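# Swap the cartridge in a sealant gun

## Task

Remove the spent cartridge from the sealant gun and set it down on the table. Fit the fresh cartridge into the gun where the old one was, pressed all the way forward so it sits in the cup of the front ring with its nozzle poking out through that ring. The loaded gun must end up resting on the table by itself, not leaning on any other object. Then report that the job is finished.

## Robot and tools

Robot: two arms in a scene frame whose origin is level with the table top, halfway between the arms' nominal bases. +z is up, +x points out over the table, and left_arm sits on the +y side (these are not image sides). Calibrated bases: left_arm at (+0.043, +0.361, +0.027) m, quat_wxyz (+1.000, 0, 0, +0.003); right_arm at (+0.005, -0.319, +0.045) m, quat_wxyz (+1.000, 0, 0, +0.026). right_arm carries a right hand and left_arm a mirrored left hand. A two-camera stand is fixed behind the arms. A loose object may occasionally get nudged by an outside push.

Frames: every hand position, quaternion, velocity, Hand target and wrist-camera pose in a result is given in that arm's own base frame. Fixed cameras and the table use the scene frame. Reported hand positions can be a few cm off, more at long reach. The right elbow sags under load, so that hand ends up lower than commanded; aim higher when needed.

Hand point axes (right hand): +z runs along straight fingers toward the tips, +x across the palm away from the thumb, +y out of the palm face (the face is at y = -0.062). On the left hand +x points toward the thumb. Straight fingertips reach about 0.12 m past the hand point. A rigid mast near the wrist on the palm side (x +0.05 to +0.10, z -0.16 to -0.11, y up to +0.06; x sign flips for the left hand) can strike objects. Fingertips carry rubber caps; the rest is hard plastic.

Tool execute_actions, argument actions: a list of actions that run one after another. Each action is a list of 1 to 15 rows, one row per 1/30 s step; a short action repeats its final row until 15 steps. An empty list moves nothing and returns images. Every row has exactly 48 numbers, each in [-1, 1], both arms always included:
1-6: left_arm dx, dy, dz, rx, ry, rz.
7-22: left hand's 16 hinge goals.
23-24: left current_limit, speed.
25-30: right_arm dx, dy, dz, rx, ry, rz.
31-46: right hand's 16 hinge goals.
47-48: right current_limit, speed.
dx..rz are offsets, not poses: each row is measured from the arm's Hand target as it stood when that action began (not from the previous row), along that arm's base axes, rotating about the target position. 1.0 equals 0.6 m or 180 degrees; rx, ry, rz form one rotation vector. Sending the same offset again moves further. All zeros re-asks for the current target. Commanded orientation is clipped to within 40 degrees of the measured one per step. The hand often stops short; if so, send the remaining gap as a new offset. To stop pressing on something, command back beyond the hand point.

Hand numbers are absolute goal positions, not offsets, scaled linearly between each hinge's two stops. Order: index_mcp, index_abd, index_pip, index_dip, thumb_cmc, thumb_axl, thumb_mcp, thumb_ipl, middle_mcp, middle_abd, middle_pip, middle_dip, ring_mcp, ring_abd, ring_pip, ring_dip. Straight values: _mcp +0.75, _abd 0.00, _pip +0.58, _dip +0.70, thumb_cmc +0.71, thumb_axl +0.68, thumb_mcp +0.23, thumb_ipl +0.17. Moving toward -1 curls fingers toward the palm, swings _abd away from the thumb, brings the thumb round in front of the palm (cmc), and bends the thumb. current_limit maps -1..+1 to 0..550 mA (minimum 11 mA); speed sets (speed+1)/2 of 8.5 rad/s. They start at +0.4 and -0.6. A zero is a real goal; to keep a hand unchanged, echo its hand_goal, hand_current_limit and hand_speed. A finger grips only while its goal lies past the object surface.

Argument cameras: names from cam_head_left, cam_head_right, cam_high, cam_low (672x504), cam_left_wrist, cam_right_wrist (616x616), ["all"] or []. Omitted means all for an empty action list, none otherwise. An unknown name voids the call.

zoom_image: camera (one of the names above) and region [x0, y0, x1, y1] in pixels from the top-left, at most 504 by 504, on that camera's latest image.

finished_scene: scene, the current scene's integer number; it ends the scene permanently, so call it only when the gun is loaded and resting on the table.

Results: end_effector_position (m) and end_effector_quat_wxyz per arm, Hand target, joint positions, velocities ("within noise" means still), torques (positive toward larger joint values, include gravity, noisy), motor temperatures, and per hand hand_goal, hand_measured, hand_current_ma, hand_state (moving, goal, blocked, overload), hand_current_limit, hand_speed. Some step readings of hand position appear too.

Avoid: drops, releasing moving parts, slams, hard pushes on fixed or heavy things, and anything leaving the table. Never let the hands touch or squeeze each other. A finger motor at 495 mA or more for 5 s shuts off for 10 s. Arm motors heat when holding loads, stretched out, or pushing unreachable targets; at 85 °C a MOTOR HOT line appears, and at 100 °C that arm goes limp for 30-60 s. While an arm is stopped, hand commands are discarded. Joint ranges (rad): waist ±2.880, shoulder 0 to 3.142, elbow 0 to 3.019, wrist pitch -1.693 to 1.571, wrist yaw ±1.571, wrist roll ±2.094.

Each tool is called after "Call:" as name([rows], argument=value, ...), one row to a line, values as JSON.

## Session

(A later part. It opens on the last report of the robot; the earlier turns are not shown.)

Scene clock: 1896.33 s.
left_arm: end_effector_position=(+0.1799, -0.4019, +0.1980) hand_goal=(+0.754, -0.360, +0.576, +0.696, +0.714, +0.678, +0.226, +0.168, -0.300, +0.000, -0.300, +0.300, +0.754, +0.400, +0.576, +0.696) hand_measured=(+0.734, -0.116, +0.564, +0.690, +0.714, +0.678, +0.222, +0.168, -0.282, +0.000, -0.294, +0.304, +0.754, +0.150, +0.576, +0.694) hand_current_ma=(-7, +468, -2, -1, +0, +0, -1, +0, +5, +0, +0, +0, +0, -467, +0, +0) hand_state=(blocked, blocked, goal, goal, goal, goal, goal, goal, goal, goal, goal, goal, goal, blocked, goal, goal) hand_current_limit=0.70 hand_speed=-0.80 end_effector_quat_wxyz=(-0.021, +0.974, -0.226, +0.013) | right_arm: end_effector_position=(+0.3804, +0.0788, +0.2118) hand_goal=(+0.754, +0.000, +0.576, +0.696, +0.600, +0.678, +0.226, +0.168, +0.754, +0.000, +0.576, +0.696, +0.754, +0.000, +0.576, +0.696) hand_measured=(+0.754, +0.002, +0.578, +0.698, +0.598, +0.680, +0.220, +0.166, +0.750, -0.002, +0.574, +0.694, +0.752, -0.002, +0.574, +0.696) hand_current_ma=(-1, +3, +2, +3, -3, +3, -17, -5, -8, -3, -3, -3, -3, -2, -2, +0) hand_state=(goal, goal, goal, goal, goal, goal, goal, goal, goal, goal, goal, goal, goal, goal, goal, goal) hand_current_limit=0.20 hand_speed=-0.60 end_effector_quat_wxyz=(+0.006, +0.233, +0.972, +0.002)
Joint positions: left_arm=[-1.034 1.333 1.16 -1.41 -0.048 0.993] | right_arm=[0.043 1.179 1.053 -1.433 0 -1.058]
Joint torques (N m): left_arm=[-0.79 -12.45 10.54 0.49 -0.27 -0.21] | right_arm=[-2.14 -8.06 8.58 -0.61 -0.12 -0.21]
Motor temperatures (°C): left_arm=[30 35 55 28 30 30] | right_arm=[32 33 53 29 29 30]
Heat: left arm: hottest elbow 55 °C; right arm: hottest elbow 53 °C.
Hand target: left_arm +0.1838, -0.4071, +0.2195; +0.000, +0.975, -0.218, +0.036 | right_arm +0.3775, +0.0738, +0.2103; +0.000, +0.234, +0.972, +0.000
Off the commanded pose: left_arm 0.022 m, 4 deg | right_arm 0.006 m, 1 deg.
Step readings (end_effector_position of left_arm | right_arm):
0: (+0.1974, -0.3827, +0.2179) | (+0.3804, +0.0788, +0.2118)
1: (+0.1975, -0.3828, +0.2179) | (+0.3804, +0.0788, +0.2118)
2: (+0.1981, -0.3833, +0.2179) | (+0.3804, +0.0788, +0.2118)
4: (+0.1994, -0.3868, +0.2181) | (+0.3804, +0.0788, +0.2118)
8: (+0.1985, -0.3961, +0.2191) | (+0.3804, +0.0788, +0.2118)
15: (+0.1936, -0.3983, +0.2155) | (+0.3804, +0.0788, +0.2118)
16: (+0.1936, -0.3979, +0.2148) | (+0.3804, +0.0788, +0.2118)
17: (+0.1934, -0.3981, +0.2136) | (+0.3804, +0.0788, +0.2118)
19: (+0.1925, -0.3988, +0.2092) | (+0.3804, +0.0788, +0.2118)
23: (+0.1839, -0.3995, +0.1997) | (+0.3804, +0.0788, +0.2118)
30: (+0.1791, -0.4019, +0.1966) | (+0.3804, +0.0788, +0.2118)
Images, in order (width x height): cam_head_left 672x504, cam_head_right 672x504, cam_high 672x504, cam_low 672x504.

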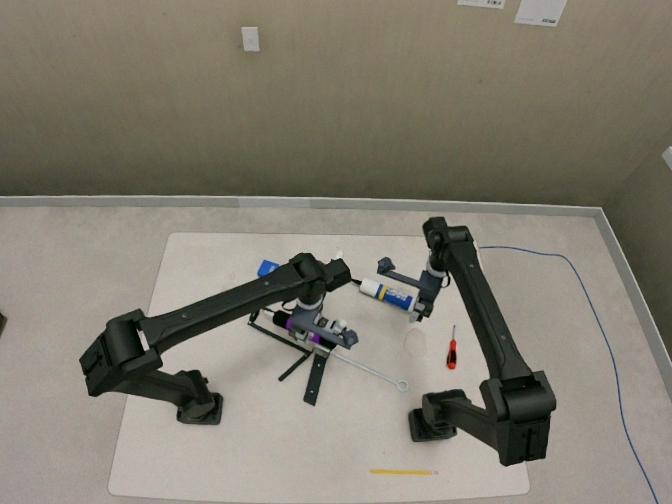

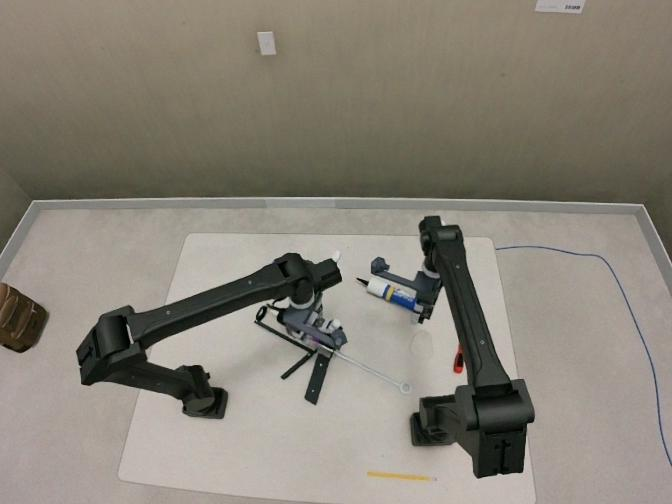

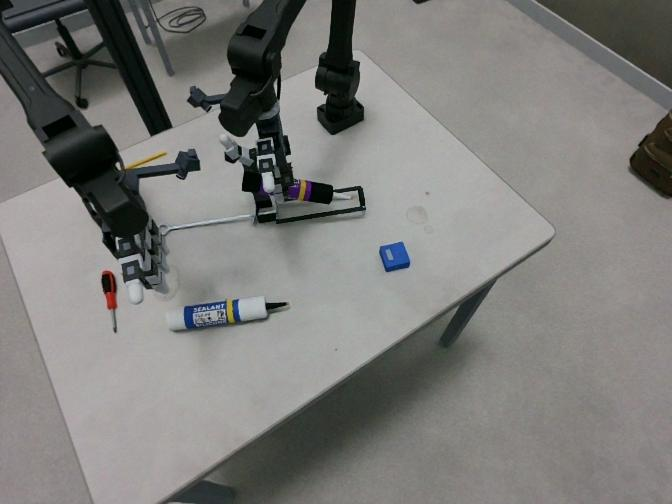

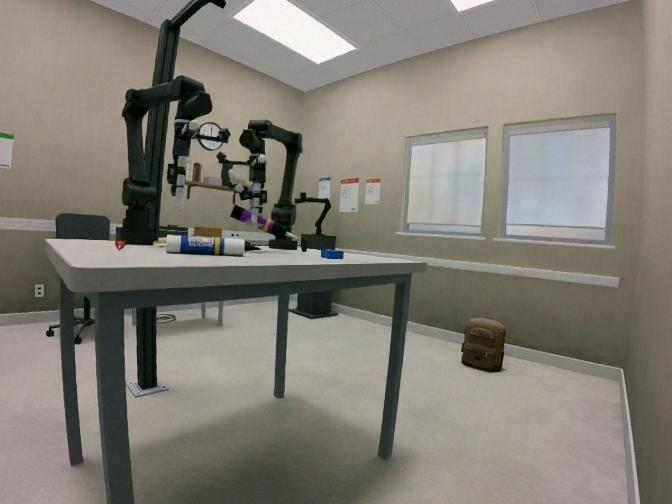

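Call:
execute_actions([
  [[-0.004,-0.006,-0.017,0.015,-0.0075,0.014,0.754,-0.36,0.576,0.696,0.714,0.678,0.226,0.168,-0.3,0,-0.3,0.3,0.754,0.4,0.576,0.696,0.7,-0.8,0,0,0,0,0,0,0.754,0,0.576,0.696,0.6,0.678,0.226,0.168,0.754,0,0.576,0.696,0.754,0,0.576,0.696,0.2,-0.6]],
  [[-0.003,-0.006,-0.017,0.015,-0.0075,0.014,0.754,-0.36,0.576,0.696,0.714,0.678,0.226,0.168,-0.3,0,-0.3,0.3,0.754,0.4,0.576,0.696,0.7,-0.8,0,0,0,0,0,0,0.754,0,0.576,0.696,0.6,0.678,0.226,0.168,0.754,0,0.576,0.696,0.754,0,0.576,0.696,0.2,-0.6]],
], cameras=["cam_head_left","cam_high","cam_low"])

Call:
zoom_image(camera="cam_high", region=[220, 100, 400, 240])

Call:
zoom_image(camera="cam_head_left", region=[220, 240, 400, 400])

Call:
zoom_image(camera="cam_low", region=[220, 180, 340, 270])

Scene clock: 1937.13 s.
left_arm: end_effector_position=(+0.1760, -0.4081, +0.1836) hand_goal=(+0.754, -0.360, +0.576, +0.696, +0.714, +0.678, +0.226, +0.168, -0.300, +0.000, -0.300, +0.300, +0.754, +0.400, +0.576, +0.696) hand_measured=(+0.734, -0.116, +0.564, +0.690, +0.714, +0.678, +0.222, +0.168, -0.282, +0.000, -0.294, +0.304, +0.752, +0.150, +0.574, +0.694) hand_current_ma=(-7, +467, -2, -1, +0, +0, -1, +0, +5, +0, +0, +0, +0, -467, +0, +0) hand_state=(blocked, blocked, goal, goal, goal, goal, goal, goal, goal, goal, goal, goal, goal, blocked, goal, goal) hand_current_limit=0.70 hand_speed=-0.80 end_effector_quat_wxyz=(-0.061, +0.980, -0.184, +0.037) | right_arm: end_effector_position=(+0.3804, +0.0788, +0.2118) hand_goal=(+0.754, +0.000, +0.576, +0.696, +0.600, +0.678, +0.226, +0.168, +0.754, +0.000, +0.576, +0.696, +0.754, +0.000, +0.576, +0.696) hand_measured=(+0.754, +0.002, +0.578, +0.698, +0.598, +0.680, +0.220, +0.166, +0.750, -0.002, +0.574, +0.694, +0.752, -0.002, +0.574, +0.696) hand_current_ma=(-1, +3, +2, +3, -3, +3, -17, -5, -8, -3, -3, -3, -3, -2, -2, +0) hand_state=(goal, goal, goal, goal, goal, goal, goal, goal, goal, goal, goal, goal, goal, goal, goal, goal) hand_current_limit=0.20 hand_speed=-0.60 end_effector_quat_wxyz=(+0.006, +0.233, +0.972, +0.002)
Joint positions: left_arm=[-1.109 1.359 1.16 -1.425 -0.134 0.828] | right_arm=[0.043 1.179 1.053 -1.433 0 -1.058]
Joint torques (N m): left_arm=[-0.85 -10.58 11.59 -0.43 -0.51 -0.21] | right_arm=[-2.14 -8.06 8.61 -0.57 -0.11 -0.21]
Motor temperatures (°C): left_arm=[30 36 56 28 30 30] | right_arm=[32 33 53 29 29 30]
Heat: left arm: hottest elbow 56 °C; right arm: hottest elbow 53 °C.
Hand target: left_arm +0.1797, -0.4143, +0.1991; -0.053, +0.982, -0.176, +0.049 | right_arm +0.3775, +0.0738, +0.2103; +0.000, +0.234, +0.972, +0.000
Off the commanded pose: left_arm 0.017 m, 2 deg | right_arm 0.006 m, 1 deg.
Step readings (end_effector_position of left_arm | right_arm):
0: (+0.1800, -0.4019, +0.1980) | (+0.3804, +0.0788, +0.2118)
1: (+0.1801, -0.4019, +0.1980) | (+0.3804, +0.0788, +0.2118)
2: (+0.1807, -0.4018, +0.1977) | (+0.3804, +0.0788, +0.2118)
4: (+0.1815, -0.4019, +0.1969) | (+0.3804, +0.0788, +0.2118)
8: (+0.1800, -0.4039, +0.1964) | (+0.3804, +0.0788, +0.2118)
15: (+0.1776, -0.4061, +0.1964) | (+0.3804, +0.0788, +0.2118)
16: (+0.1781, -0.4060, +0.1964) | (+0.3804, +0.0788, +0.2118)
17: (+0.1788, -0.4058, +0.1960) | (+0.3804, +0.0788, +0.2118)
19: (+0.1799, -0.4056, +0.1940) | (+0.3804, +0.0788, +0.2118)
23: (+0.1771, -0.4067, +0.1879) | (+0.3804, +0.0788, +0.2118)
30: (+0.1751, -0.4083, +0.1837) | (+0.3804, +0.0788, +0.2118)
Images, in order (width x height): cam_head_left 672x504, cam_high 672x504, cam_low 672x504.

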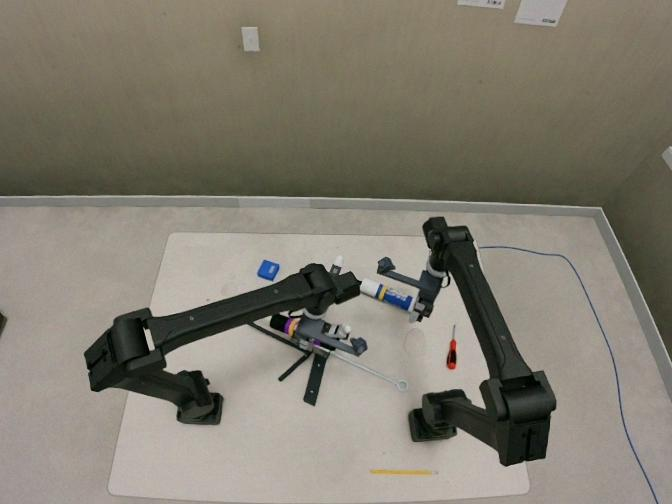

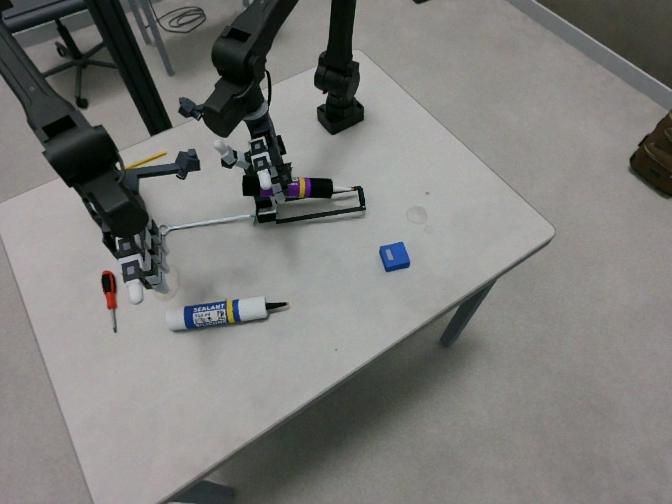

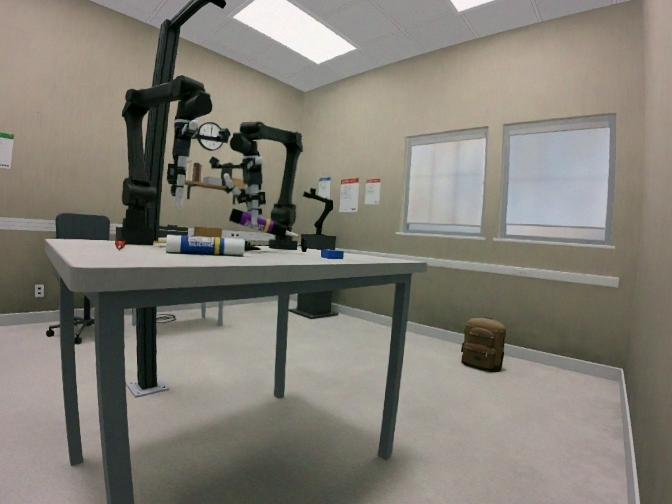

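Scaled by 2.800 from the camera's 672x504 image, which has a finer 960x720 frame.

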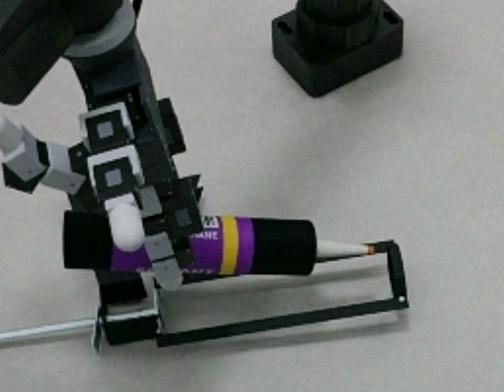

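Scaled by 2.800 from the camera's 672x504 image, which has a finer 960x720 frame.

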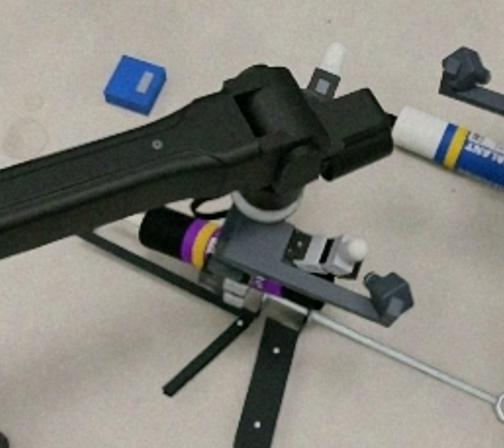

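Scaled by 4.200 from the camera's 672x504 image, which has a finer 960x720 frame.

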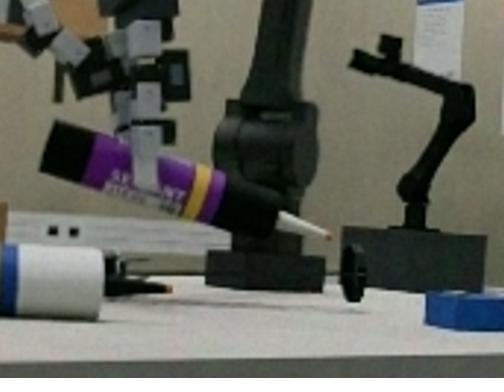

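Call:
execute_actions([
  [[0.013,-0.0065,-0.022,0.0075,-0.0037,0.0055,0.754,-0.36,0.576,0.696,0.714,0.678,0.226,0.168,-0.3,0,-0.3,0.3,0.754,0.4,0.576,0.696,0.7,-0.8,0,0,0,0,0,0,0.754,0,0.576,0.696,0.6,0.678,0.226,0.168,0.754,0,0.576,0.696,0.754,0,0.576,0.696,0.2,-0.6]],
  [[0.013,-0.0065,-0.022,0.0075,-0.0037,0.0055,0.754,-0.36,0.576,0.696,0.714,0.678,0.226,0.168,-0.3,0,-0.3,0.3,0.754,0.4,0.576,0.696,0.7,-0.8,0,0,0,0,0,0,0.754,0,0.576,0.696,0.6,0.678,0.226,0.168,0.754,0,0.576,0.696,0.754,0,0.576,0.696,0.2,-0.6]],
], cameras=["cam_head_left","cam_high","cam_low","cam_head_right"])

Call:
zoom_image(camera="cam_high", region=[250, 130, 390, 240])

Call:
zoom_image(camera="cam_head_left", region=[230, 290, 330, 370])

Call:
zoom_image(camera="cam_head_right", region=[230, 290, 340, 370])

Call:
zoom_image(camera="cam_low", region=[220, 180, 340, 270])

Scene clock: 1961.40 s.
left_arm: end_effector_position=(+0.1874, -0.4095, +0.1539) hand_goal=(+0.754, -0.360, +0.576, +0.696, +0.714, +0.678, +0.226, +0.168, -0.300, +0.000, -0.300, +0.300, +0.754, +0.400, +0.576, +0.696) hand_measured=(+0.732, -0.116, +0.564, +0.690, +0.714, +0.678, +0.222, +0.168, -0.282, +0.000, -0.294, +0.304, +0.750, +0.150, +0.574, +0.694) hand_current_ma=(-8, +467, -2, -1, +0, +0, -1, +0, +5, +0, +0, +0, +0, -467, +0, +0) hand_state=(blocked, blocked, goal, goal, goal, goal, goal, goal, goal, goal, goal, goal, goal, blocked, goal, goal) hand_current_limit=0.70 hand_speed=-0.80 end_effector_quat_wxyz=(-0.097, +0.980, -0.169, +0.036) | right_arm: end_effector_position=(+0.3804, +0.0788, +0.2118) hand_goal=(+0.754, +0.000, +0.576, +0.696, +0.600, +0.678, +0.226, +0.168, +0.754, +0.000, +0.576, +0.696, +0.754, +0.000, +0.576, +0.696) hand_measured=(+0.754, +0.002, +0.578, +0.698, +0.598, +0.680, +0.220, +0.166, +0.750, -0.002, +0.574, +0.694, +0.752, -0.002, +0.574, +0.696) hand_current_ma=(-1, +3, +2, +3, -3, +3, -17, -5, -8, -3, -3, -3, -3, -2, -2, +0) hand_state=(goal, goal, goal, goal, goal, goal, goal, goal, goal, goal, goal, goal, goal, goal, goal, goal) hand_current_limit=0.20 hand_speed=-0.60 end_effector_quat_wxyz=(+0.006, +0.233, +0.972, +0.002)
Joint positions: left_arm=[-1.109 1.429 1.16 -1.417 -0.173 0.792] | right_arm=[0.043 1.179 1.053 -1.433 0 -1.058]
Joint torques (N m): left_arm=[-0.85 -11.58 11.82 0.05 -0.6 -0.21] | right_arm=[-2.02 -8 8.62 -0.58 -0.11 -0.2]
Motor temperatures (°C): left_arm=[30 35 56 28 30 30] | right_arm=[32 33 53 29 29 30]
Heat: left arm: hottest elbow 56 °C; right arm: hottest elbow 53 °C.
Hand target: left_arm +0.1952, -0.4221, +0.1727; -0.079, +0.982, -0.160, +0.055 | right_arm +0.3775, +0.0738, +0.2103; +0.000, +0.234, +0.972, +0.000
Off the commanded pose: left_arm 0.024 m, 3 deg | right_arm 0.006 m, 1 deg.
Step readings (end_effector_position of left_arm | right_arm):
0: (+0.1760, -0.4081, +0.1836) | (+0.3804, +0.0788, +0.2118)
1: (+0.1761, -0.4081, +0.1836) | (+0.3804, +0.0788, +0.2118)
2: (+0.1767, -0.4079, +0.1831) | (+0.3804, +0.0788, +0.2118)
4: (+0.1784, -0.4075, +0.1810) | (+0.3804, +0.0788, +0.2118)
8: (+0.1805, -0.4078, +0.1728) | (+0.3804, +0.0788, +0.2118)
15: (+0.1812, -0.4082, +0.1682) | (+0.3804, +0.0788, +0.2118)
16: (+0.1814, -0.4081, +0.1682) | (+0.3804, +0.0788, +0.2118)
17: (+0.1820, -0.4079, +0.1678) | (+0.3804, +0.0788, +0.2118)
19: (+0.1838, -0.4076, +0.1659) | (+0.3804, +0.0788, +0.2118)
23: (+0.1863, -0.4088, +0.1585) | (+0.3804, +0.0788, +0.2118)
30: (+0.1872, -0.4096, +0.1539) | (+0.3804, +0.0788, +0.2118)
Images, in order (width x height): cam_head_left 672x504, cam_head_right 672x504, cam_high 672x504, cam_low 672x504.

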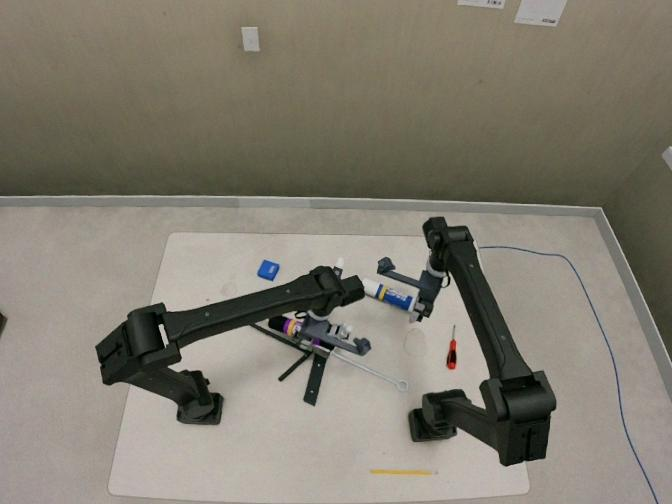

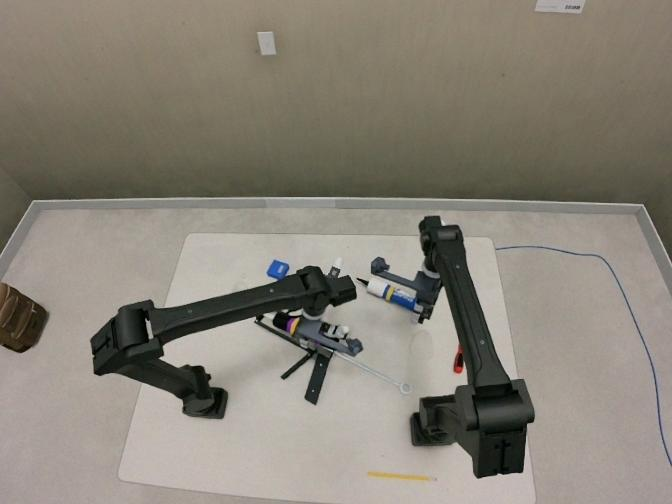

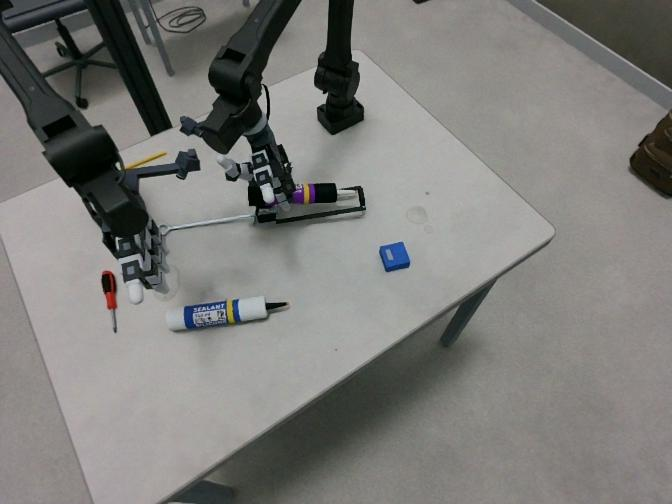

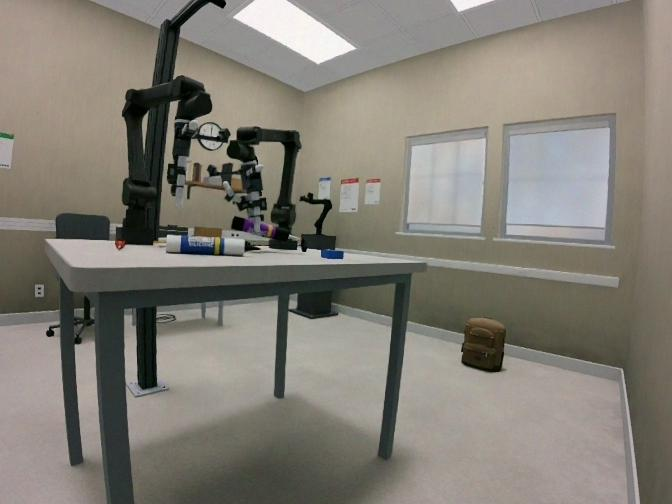

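Scaled by 3.600 from the camera's 672x504 image, which has a finer 960x720 frame.

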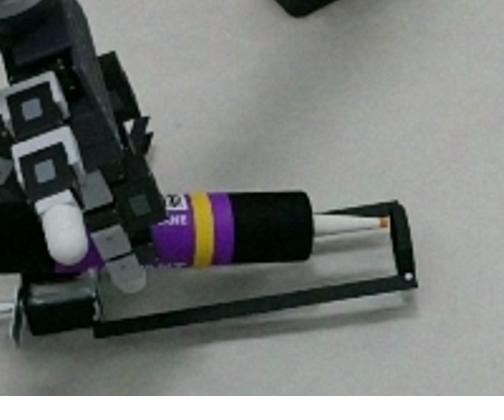

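Scaled by 5.040 from the camera's 672x504 image, which has a finer 960x720 frame.

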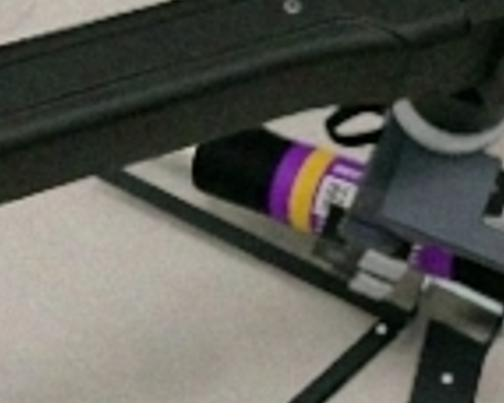

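Scaled by 4.582 from the camera's 672x504 image, which has a finer 960x720 frame.

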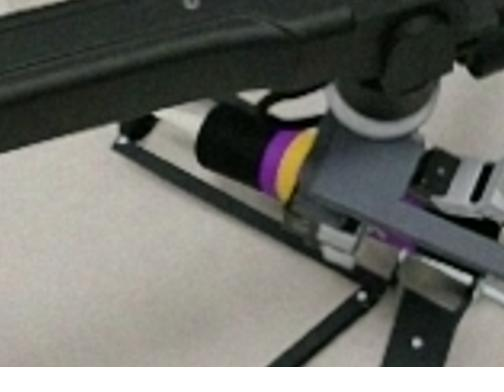

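Scaled by 4.200 from the camera's 672x504 image, which has a finer 960x720 frame.

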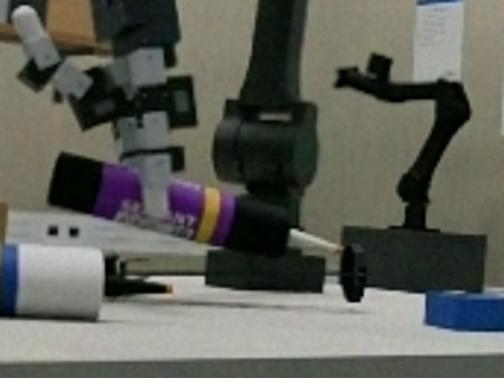

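Call:
execute_actions([
  [[0.012,-0.006,-0.03,0,0,-0.0045,0.754,-0.36,0.576,0.696,0.714,0.678,0.226,0.168,-0.3,0,-0.3,0.3,0.754,0.4,0.576,0.696,0.7,-0.8,0,0,0,0,0,0,0.754,0,0.576,0.696,0.6,0.678,0.226,0.168,0.754,0,0.576,0.696,0.754,0,0.576,0.696,0.2,-0.6]],
], cameras=["cam_head_left","cam_high","cam_low","cam_head_right"])

Call:
zoom_image(camera="cam_high", region=[250, 130, 390, 240])

Call:
zoom_image(camera="cam_head_right", region=[230, 290, 340, 370])

Call:
zoom_image(camera="cam_low", region=[220, 180, 340, 270])

Scene clock: 1986.07 s.
left_arm: end_effector_position=(+0.1957, -0.4214, +0.1439) hand_goal=(+0.754, -0.360, +0.576, +0.696, +0.714, +0.678, +0.226, +0.168, -0.300, +0.000, -0.300, +0.300, +0.754, +0.400, +0.576, +0.696) hand_measured=(+0.732, -0.116, +0.564, +0.690, +0.714, +0.678, +0.222, +0.168, -0.282, +0.000, -0.294, +0.304, +0.750, +0.150, +0.574, +0.694) hand_current_ma=(-9, +468, -3, -1, +0, +0, -1, +0, +5, +0, +0, +0, +0, -467, +0, +0) hand_state=(blocked, blocked, goal, goal, goal, goal, goal, goal, goal, goal, goal, goal, goal, blocked, goal, goal) hand_current_limit=0.70 hand_speed=-0.80 end_effector_quat_wxyz=(-0.088, +0.981, -0.166, +0.044) | right_arm: end_effector_position=(+0.3804, +0.0788, +0.2118) hand_goal=(+0.754, +0.000, +0.576, +0.696, +0.600, +0.678, +0.226, +0.168, +0.754, +0.000, +0.576, +0.696, +0.754, +0.000, +0.576, +0.696) hand_measured=(+0.754, +0.002, +0.578, +0.698, +0.598, +0.680, +0.220, +0.166, +0.750, -0.002, +0.574, +0.694, +0.752, -0.002, +0.574, +0.696) hand_current_ma=(-1, +3, +2, +3, -3, +3, -17, -5, -8, -3, -3, -3, -3, -2, -2, +0) hand_state=(goal, goal, goal, goal, goal, goal, goal, goal, goal, goal, goal, goal, goal, goal, goal, goal) hand_current_limit=0.20 hand_speed=-0.60 end_effector_quat_wxyz=(+0.006, +0.233, +0.972, +0.002)
Joint positions: left_arm=[-1.106 1.458 1.16 -1.364 -0.175 0.792] | right_arm=[0.043 1.179 1.053 -1.433 0 -1.058]
Joint torques (N m): left_arm=[-0.15 -11.87 10.11 0.1 -0.61 0.03] | right_arm=[-2.02 -8.06 8.59 -0.58 -0.11 -0.2]
Motor temperatures (°C): left_arm=[30 35 56 28 31 30] | right_arm=[32 33 53 29 29 30]
Heat: left arm: hottest elbow 56 °C; right arm: hottest elbow 53 °C.
Hand target: left_arm +0.2023, -0.4258, +0.1547; -0.078, +0.981, -0.167, +0.055 | right_arm +0.3775, +0.0738, +0.2103; +0.000, +0.234, +0.972, +0.000
Off the commanded pose: left_arm 0.013 m, 2 deg | right_arm 0.006 m, 1 deg.
Step readings (end_effector_position of left_arm | right_arm):
0: (+0.1875, -0.4095, +0.1539) | (+0.3804, +0.0788, +0.2118)
1: (+0.1876, -0.4098, +0.1540) | (+0.3804, +0.0788, +0.2118)
2: (+0.1881, -0.4105, +0.1540) | (+0.3804, +0.0788, +0.2118)
4: (+0.1897, -0.4133, +0.1532) | (+0.3804, +0.0788, +0.2118)
8: (+0.1937, -0.4194, +0.1483) | (+0.3804, +0.0788, +0.2118)
15: (+0.1957, -0.4214, +0.1439) | (+0.3804, +0.0788, +0.2118)
Images, in order (width x height): cam_head_left 672x504, cam_head_right 672x504, cam_high 672x504, cam_low 672x504.

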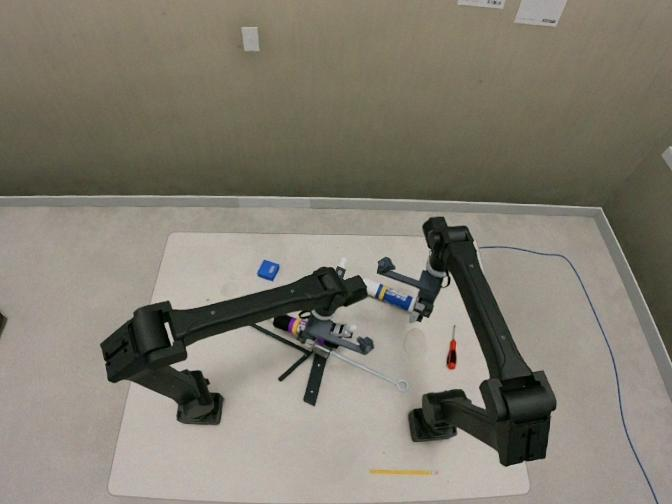

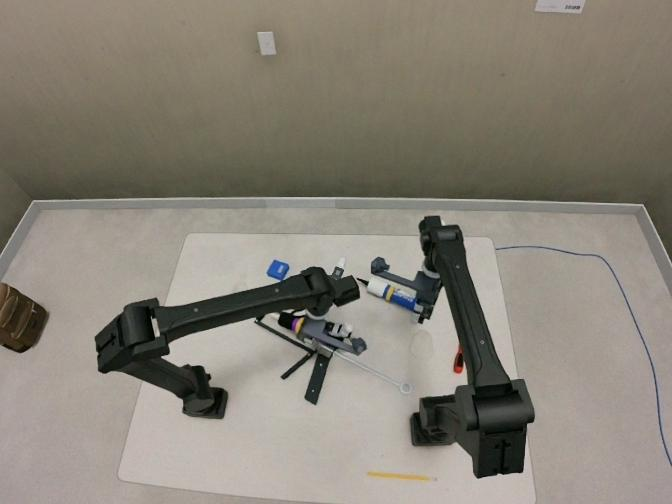

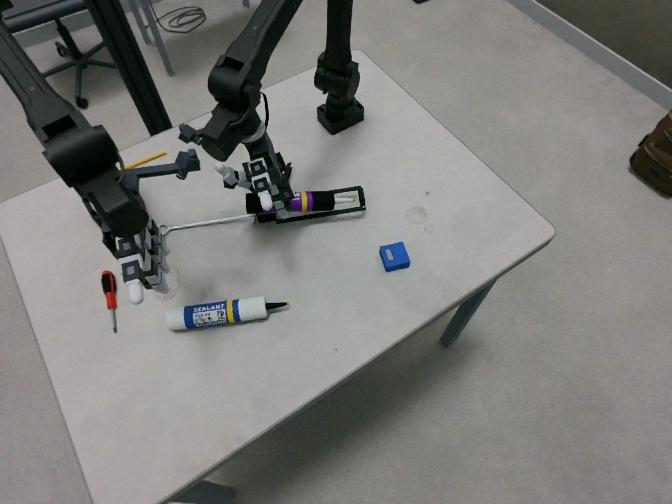

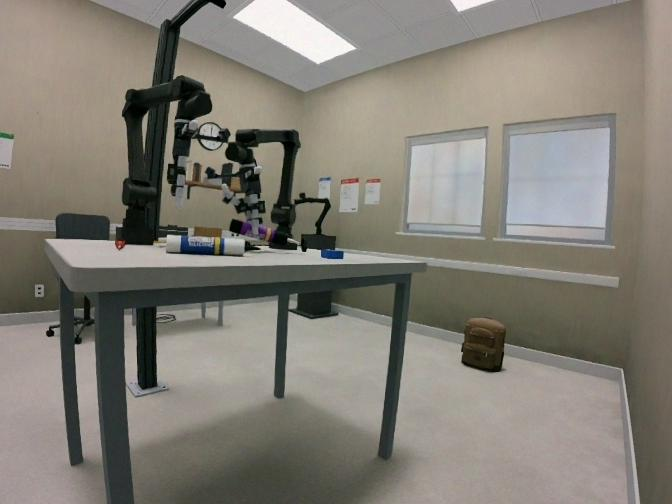

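Scaled by 3.600 from the camera's 672x504 image, which has a finer 960x720 frame.

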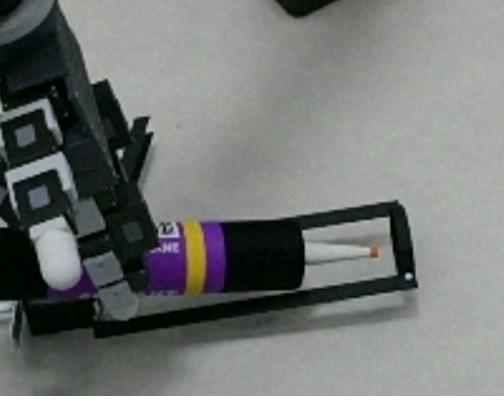

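Scaled by 4.582 from the camera's 672x504 image, which has a finer 960x720 frame.

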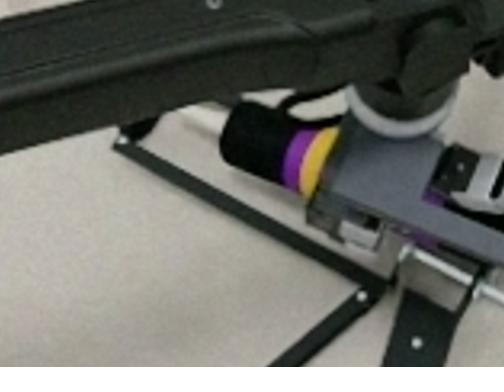

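Scaled by 4.200 from the camera's 672x504 image, which has a finer 960x720 frame.

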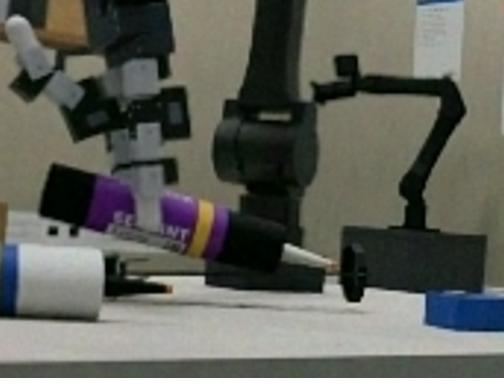

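Call:
execute_actions([
  [[0,0.033,-0.005,0,0,0,0.754,-0.36,0.576,0.696,0.714,0.678,0.226,0.168,-0.3,0,-0.3,0.3,0.754,0.4,0.576,0.696,0.7,-0.8,0,0,0,0,0,0,0.754,0,0.576,0.696,0.6,0.678,0.226,0.168,0.754,0,0.576,0.696,0.754,0,0.576,0.696,0.2,-0.6]],
], cameras=["cam_head_left","cam_high","cam_low","cam_head_right"])

Call:
zoom_image(camera="cam_high", region=[250, 130, 390, 240])

Call:
zoom_image(camera="cam_head_right", region=[230, 290, 340, 370])

Call:
zoom_image(camera="cam_low", region=[220, 180, 340, 270])

Scene clock: 1995.73 s.
left_arm: end_effector_position=(+0.1976, -0.4005, +0.1307) hand_goal=(+0.754, -0.360, +0.576, +0.696, +0.714, +0.678, +0.226, +0.168, -0.300, +0.000, -0.300, +0.300, +0.754, +0.400, +0.576, +0.696) hand_measured=(+0.730, -0.116, +0.562, +0.688, +0.714, +0.678, +0.222, +0.168, -0.282, +0.000, -0.294, +0.304, +0.748, +0.150, +0.572, +0.694) hand_current_ma=(-10, +467, -3, -1, +0, +0, -1, +0, +5, +0, +0, +0, -1, -467, +0, +0) hand_state=(blocked, blocked, goal, goal, goal, goal, goal, goal, goal, goal, goal, goal, goal, blocked, goal, goal) hand_current_limit=0.70 hand_speed=-0.80 end_effector_quat_wxyz=(-0.098, +0.981, -0.163, +0.037) | right_arm: end_effector_position=(+0.3804, +0.0788, +0.2118) hand_goal=(+0.754, +0.000, +0.576, +0.696, +0.600, +0.678, +0.226, +0.168, +0.754, +0.000, +0.576, +0.696, +0.754, +0.000, +0.576, +0.696) hand_measured=(+0.754, +0.002, +0.578, +0.698, +0.598, +0.680, +0.220, +0.166, +0.750, -0.002, +0.574, +0.694, +0.752, -0.002, +0.574, +0.696) hand_current_ma=(-1, +3, +2, +3, -3, +3, -17, -5, -8, -3, -3, -3, -3, -2, -2, +0) hand_state=(goal, goal, goal, goal, goal, goal, goal, goal, goal, goal, goal, goal, goal, goal, goal, goal) hand_current_limit=0.20 hand_speed=-0.60 end_effector_quat_wxyz=(+0.006, +0.233, +0.972, +0.002)
Joint positions: left_arm=[-1.08 1.438 1.106 -1.351 -0.179 0.81] | right_arm=[0.043 1.179 1.053 -1.433 0 -1.058]
Joint torques (N m): left_arm=[-0.26 -13.27 9.95 0.13 -0.53 0.07] | right_arm=[-2.14 -8.06 8.61 -0.55 -0.11 -0.21]
Motor temperatures (°C): left_arm=[30 35 56 28 31 30] | right_arm=[32 33 53 29 29 30]
Heat: left arm: hottest elbow 56 °C; right arm: hottest elbow 53 °C.
Hand target: left_arm +0.2023, -0.4059, +0.1515; -0.079, +0.981, -0.167, +0.055 | right_arm +0.3775, +0.0738, +0.2103; +0.000, +0.234, +0.972, +0.000
Off the commanded pose: left_arm 0.022 m, 3 deg | right_arm 0.006 m, 1 deg.
Step readings (end_effector_position of left_arm | right_arm):
0: (+0.1957, -0.4214, +0.1439) | (+0.3804, +0.0788, +0.2118)
1: (+0.1958, -0.4212, +0.1437) | (+0.3804, +0.0788, +0.2118)
2: (+0.1957, -0.4204, +0.1425) | (+0.3804, +0.0788, +0.2118)
4: (+0.1960, -0.4174, +0.1393) | (+0.3804, +0.0788, +0.2118)
8: (+0.1967, -0.4056, +0.1301) | (+0.3804, +0.0788, +0.2118)
15: (+0.1978, -0.4005, +0.1288) | (+0.3804, +0.0788, +0.2118)
Images, in order (width x height): cam_head_left 672x504, cam_head_right 672x504, cam_high 672x504, cam_low 672x504.

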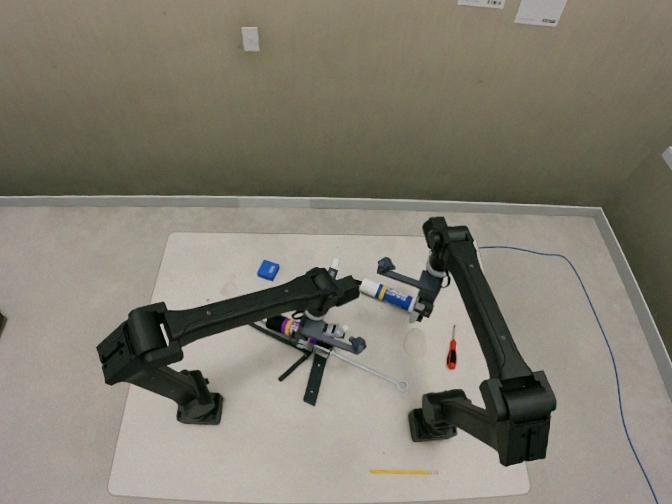

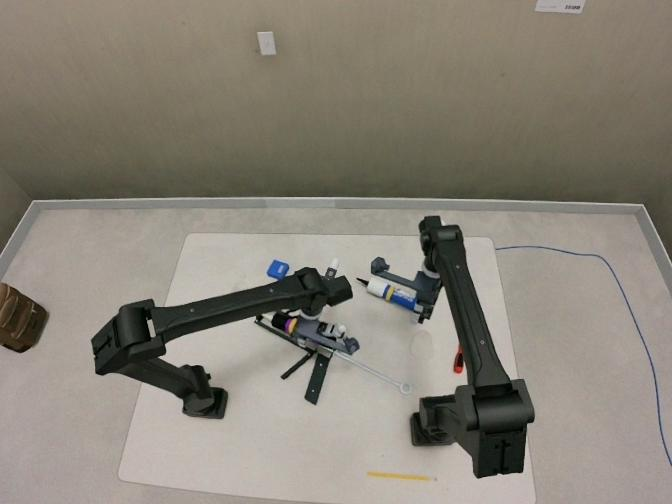

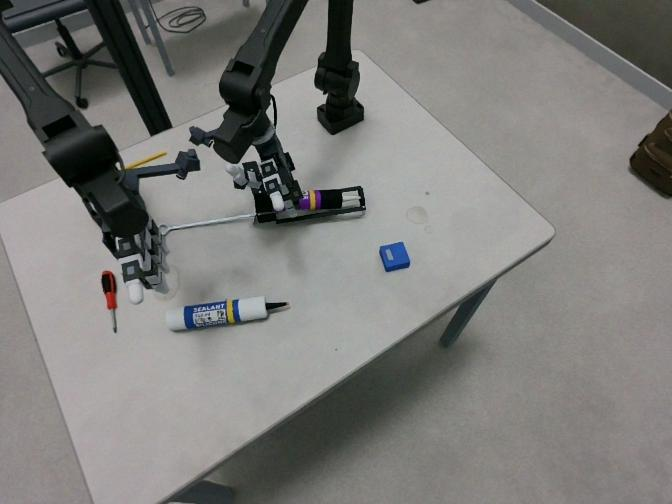

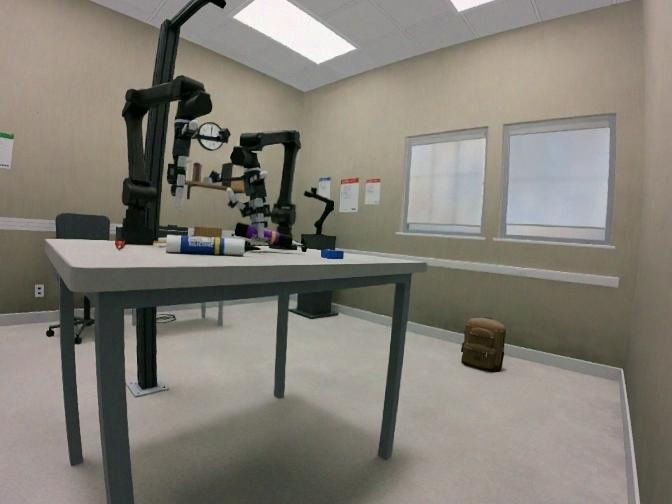

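Scaled by 3.600 from the camera's 672x504 image, which has a finer 960x720 frame.

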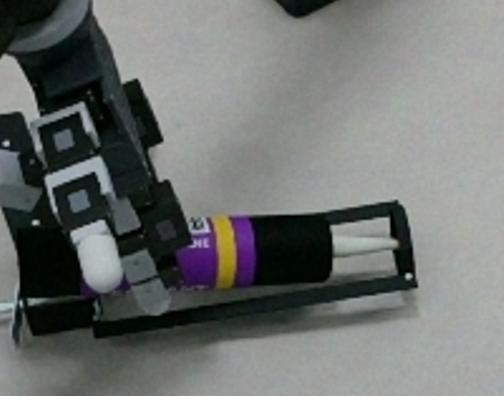

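Scaled by 4.582 from the camera's 672x504 image, which has a finer 960x720 frame.

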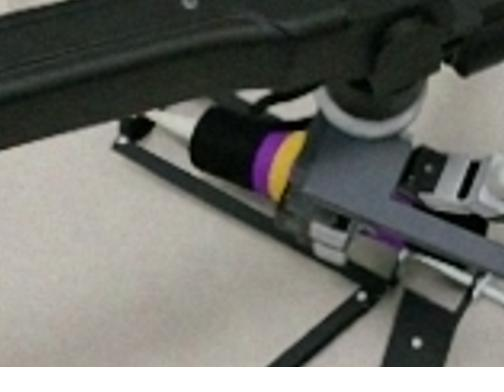

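Scaled by 4.200 from the camera's 672x504 image, which has a finer 960x720 frame.

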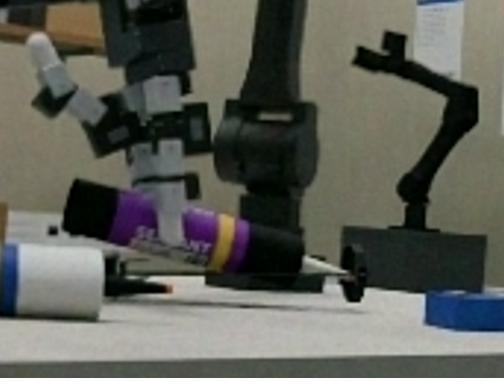

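Call:
zoom_image(camera="cam_high", region=[330, 170, 380, 220])

Call:
zoom_image(camera="cam_low", region=[280, 225, 320, 265])

Call:
zoom_image(camera="cam_head_right", region=[245, 300, 295, 350])

Scaled by 10.080 from the camera's 672x504 image, which has a finer 960x720 frame.

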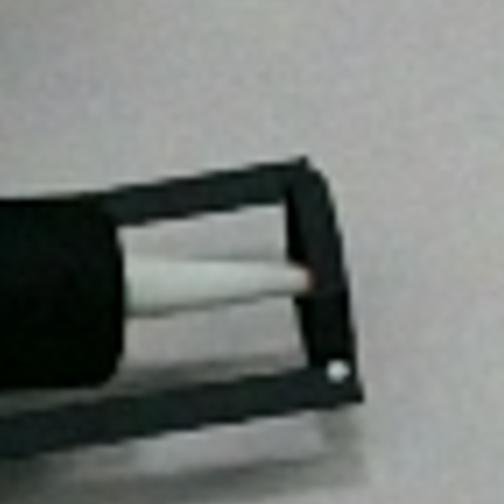

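Scaled by 12.600 from the camera's 672x504 image, which has a finer 960x720 frame.

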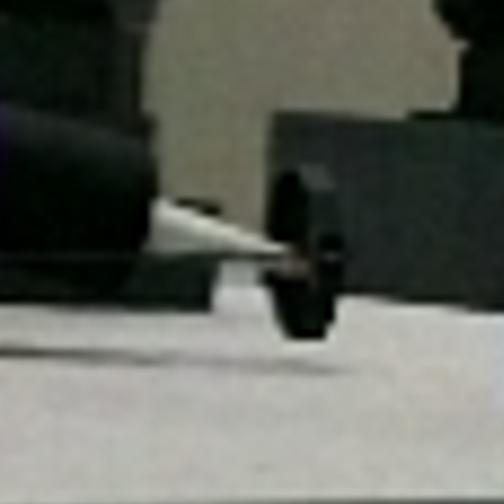

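Scaled by 10.080 from the camera's 672x504 image, which has a finer 960x720 frame.

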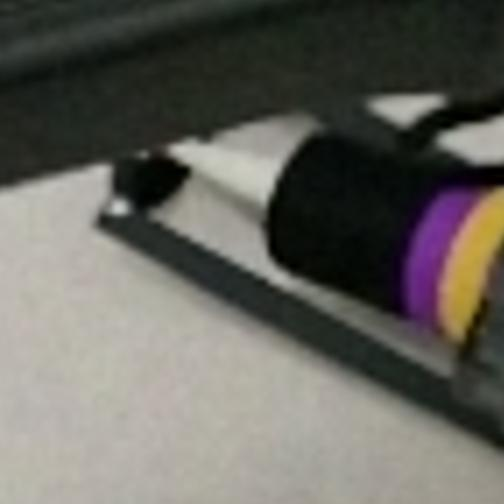

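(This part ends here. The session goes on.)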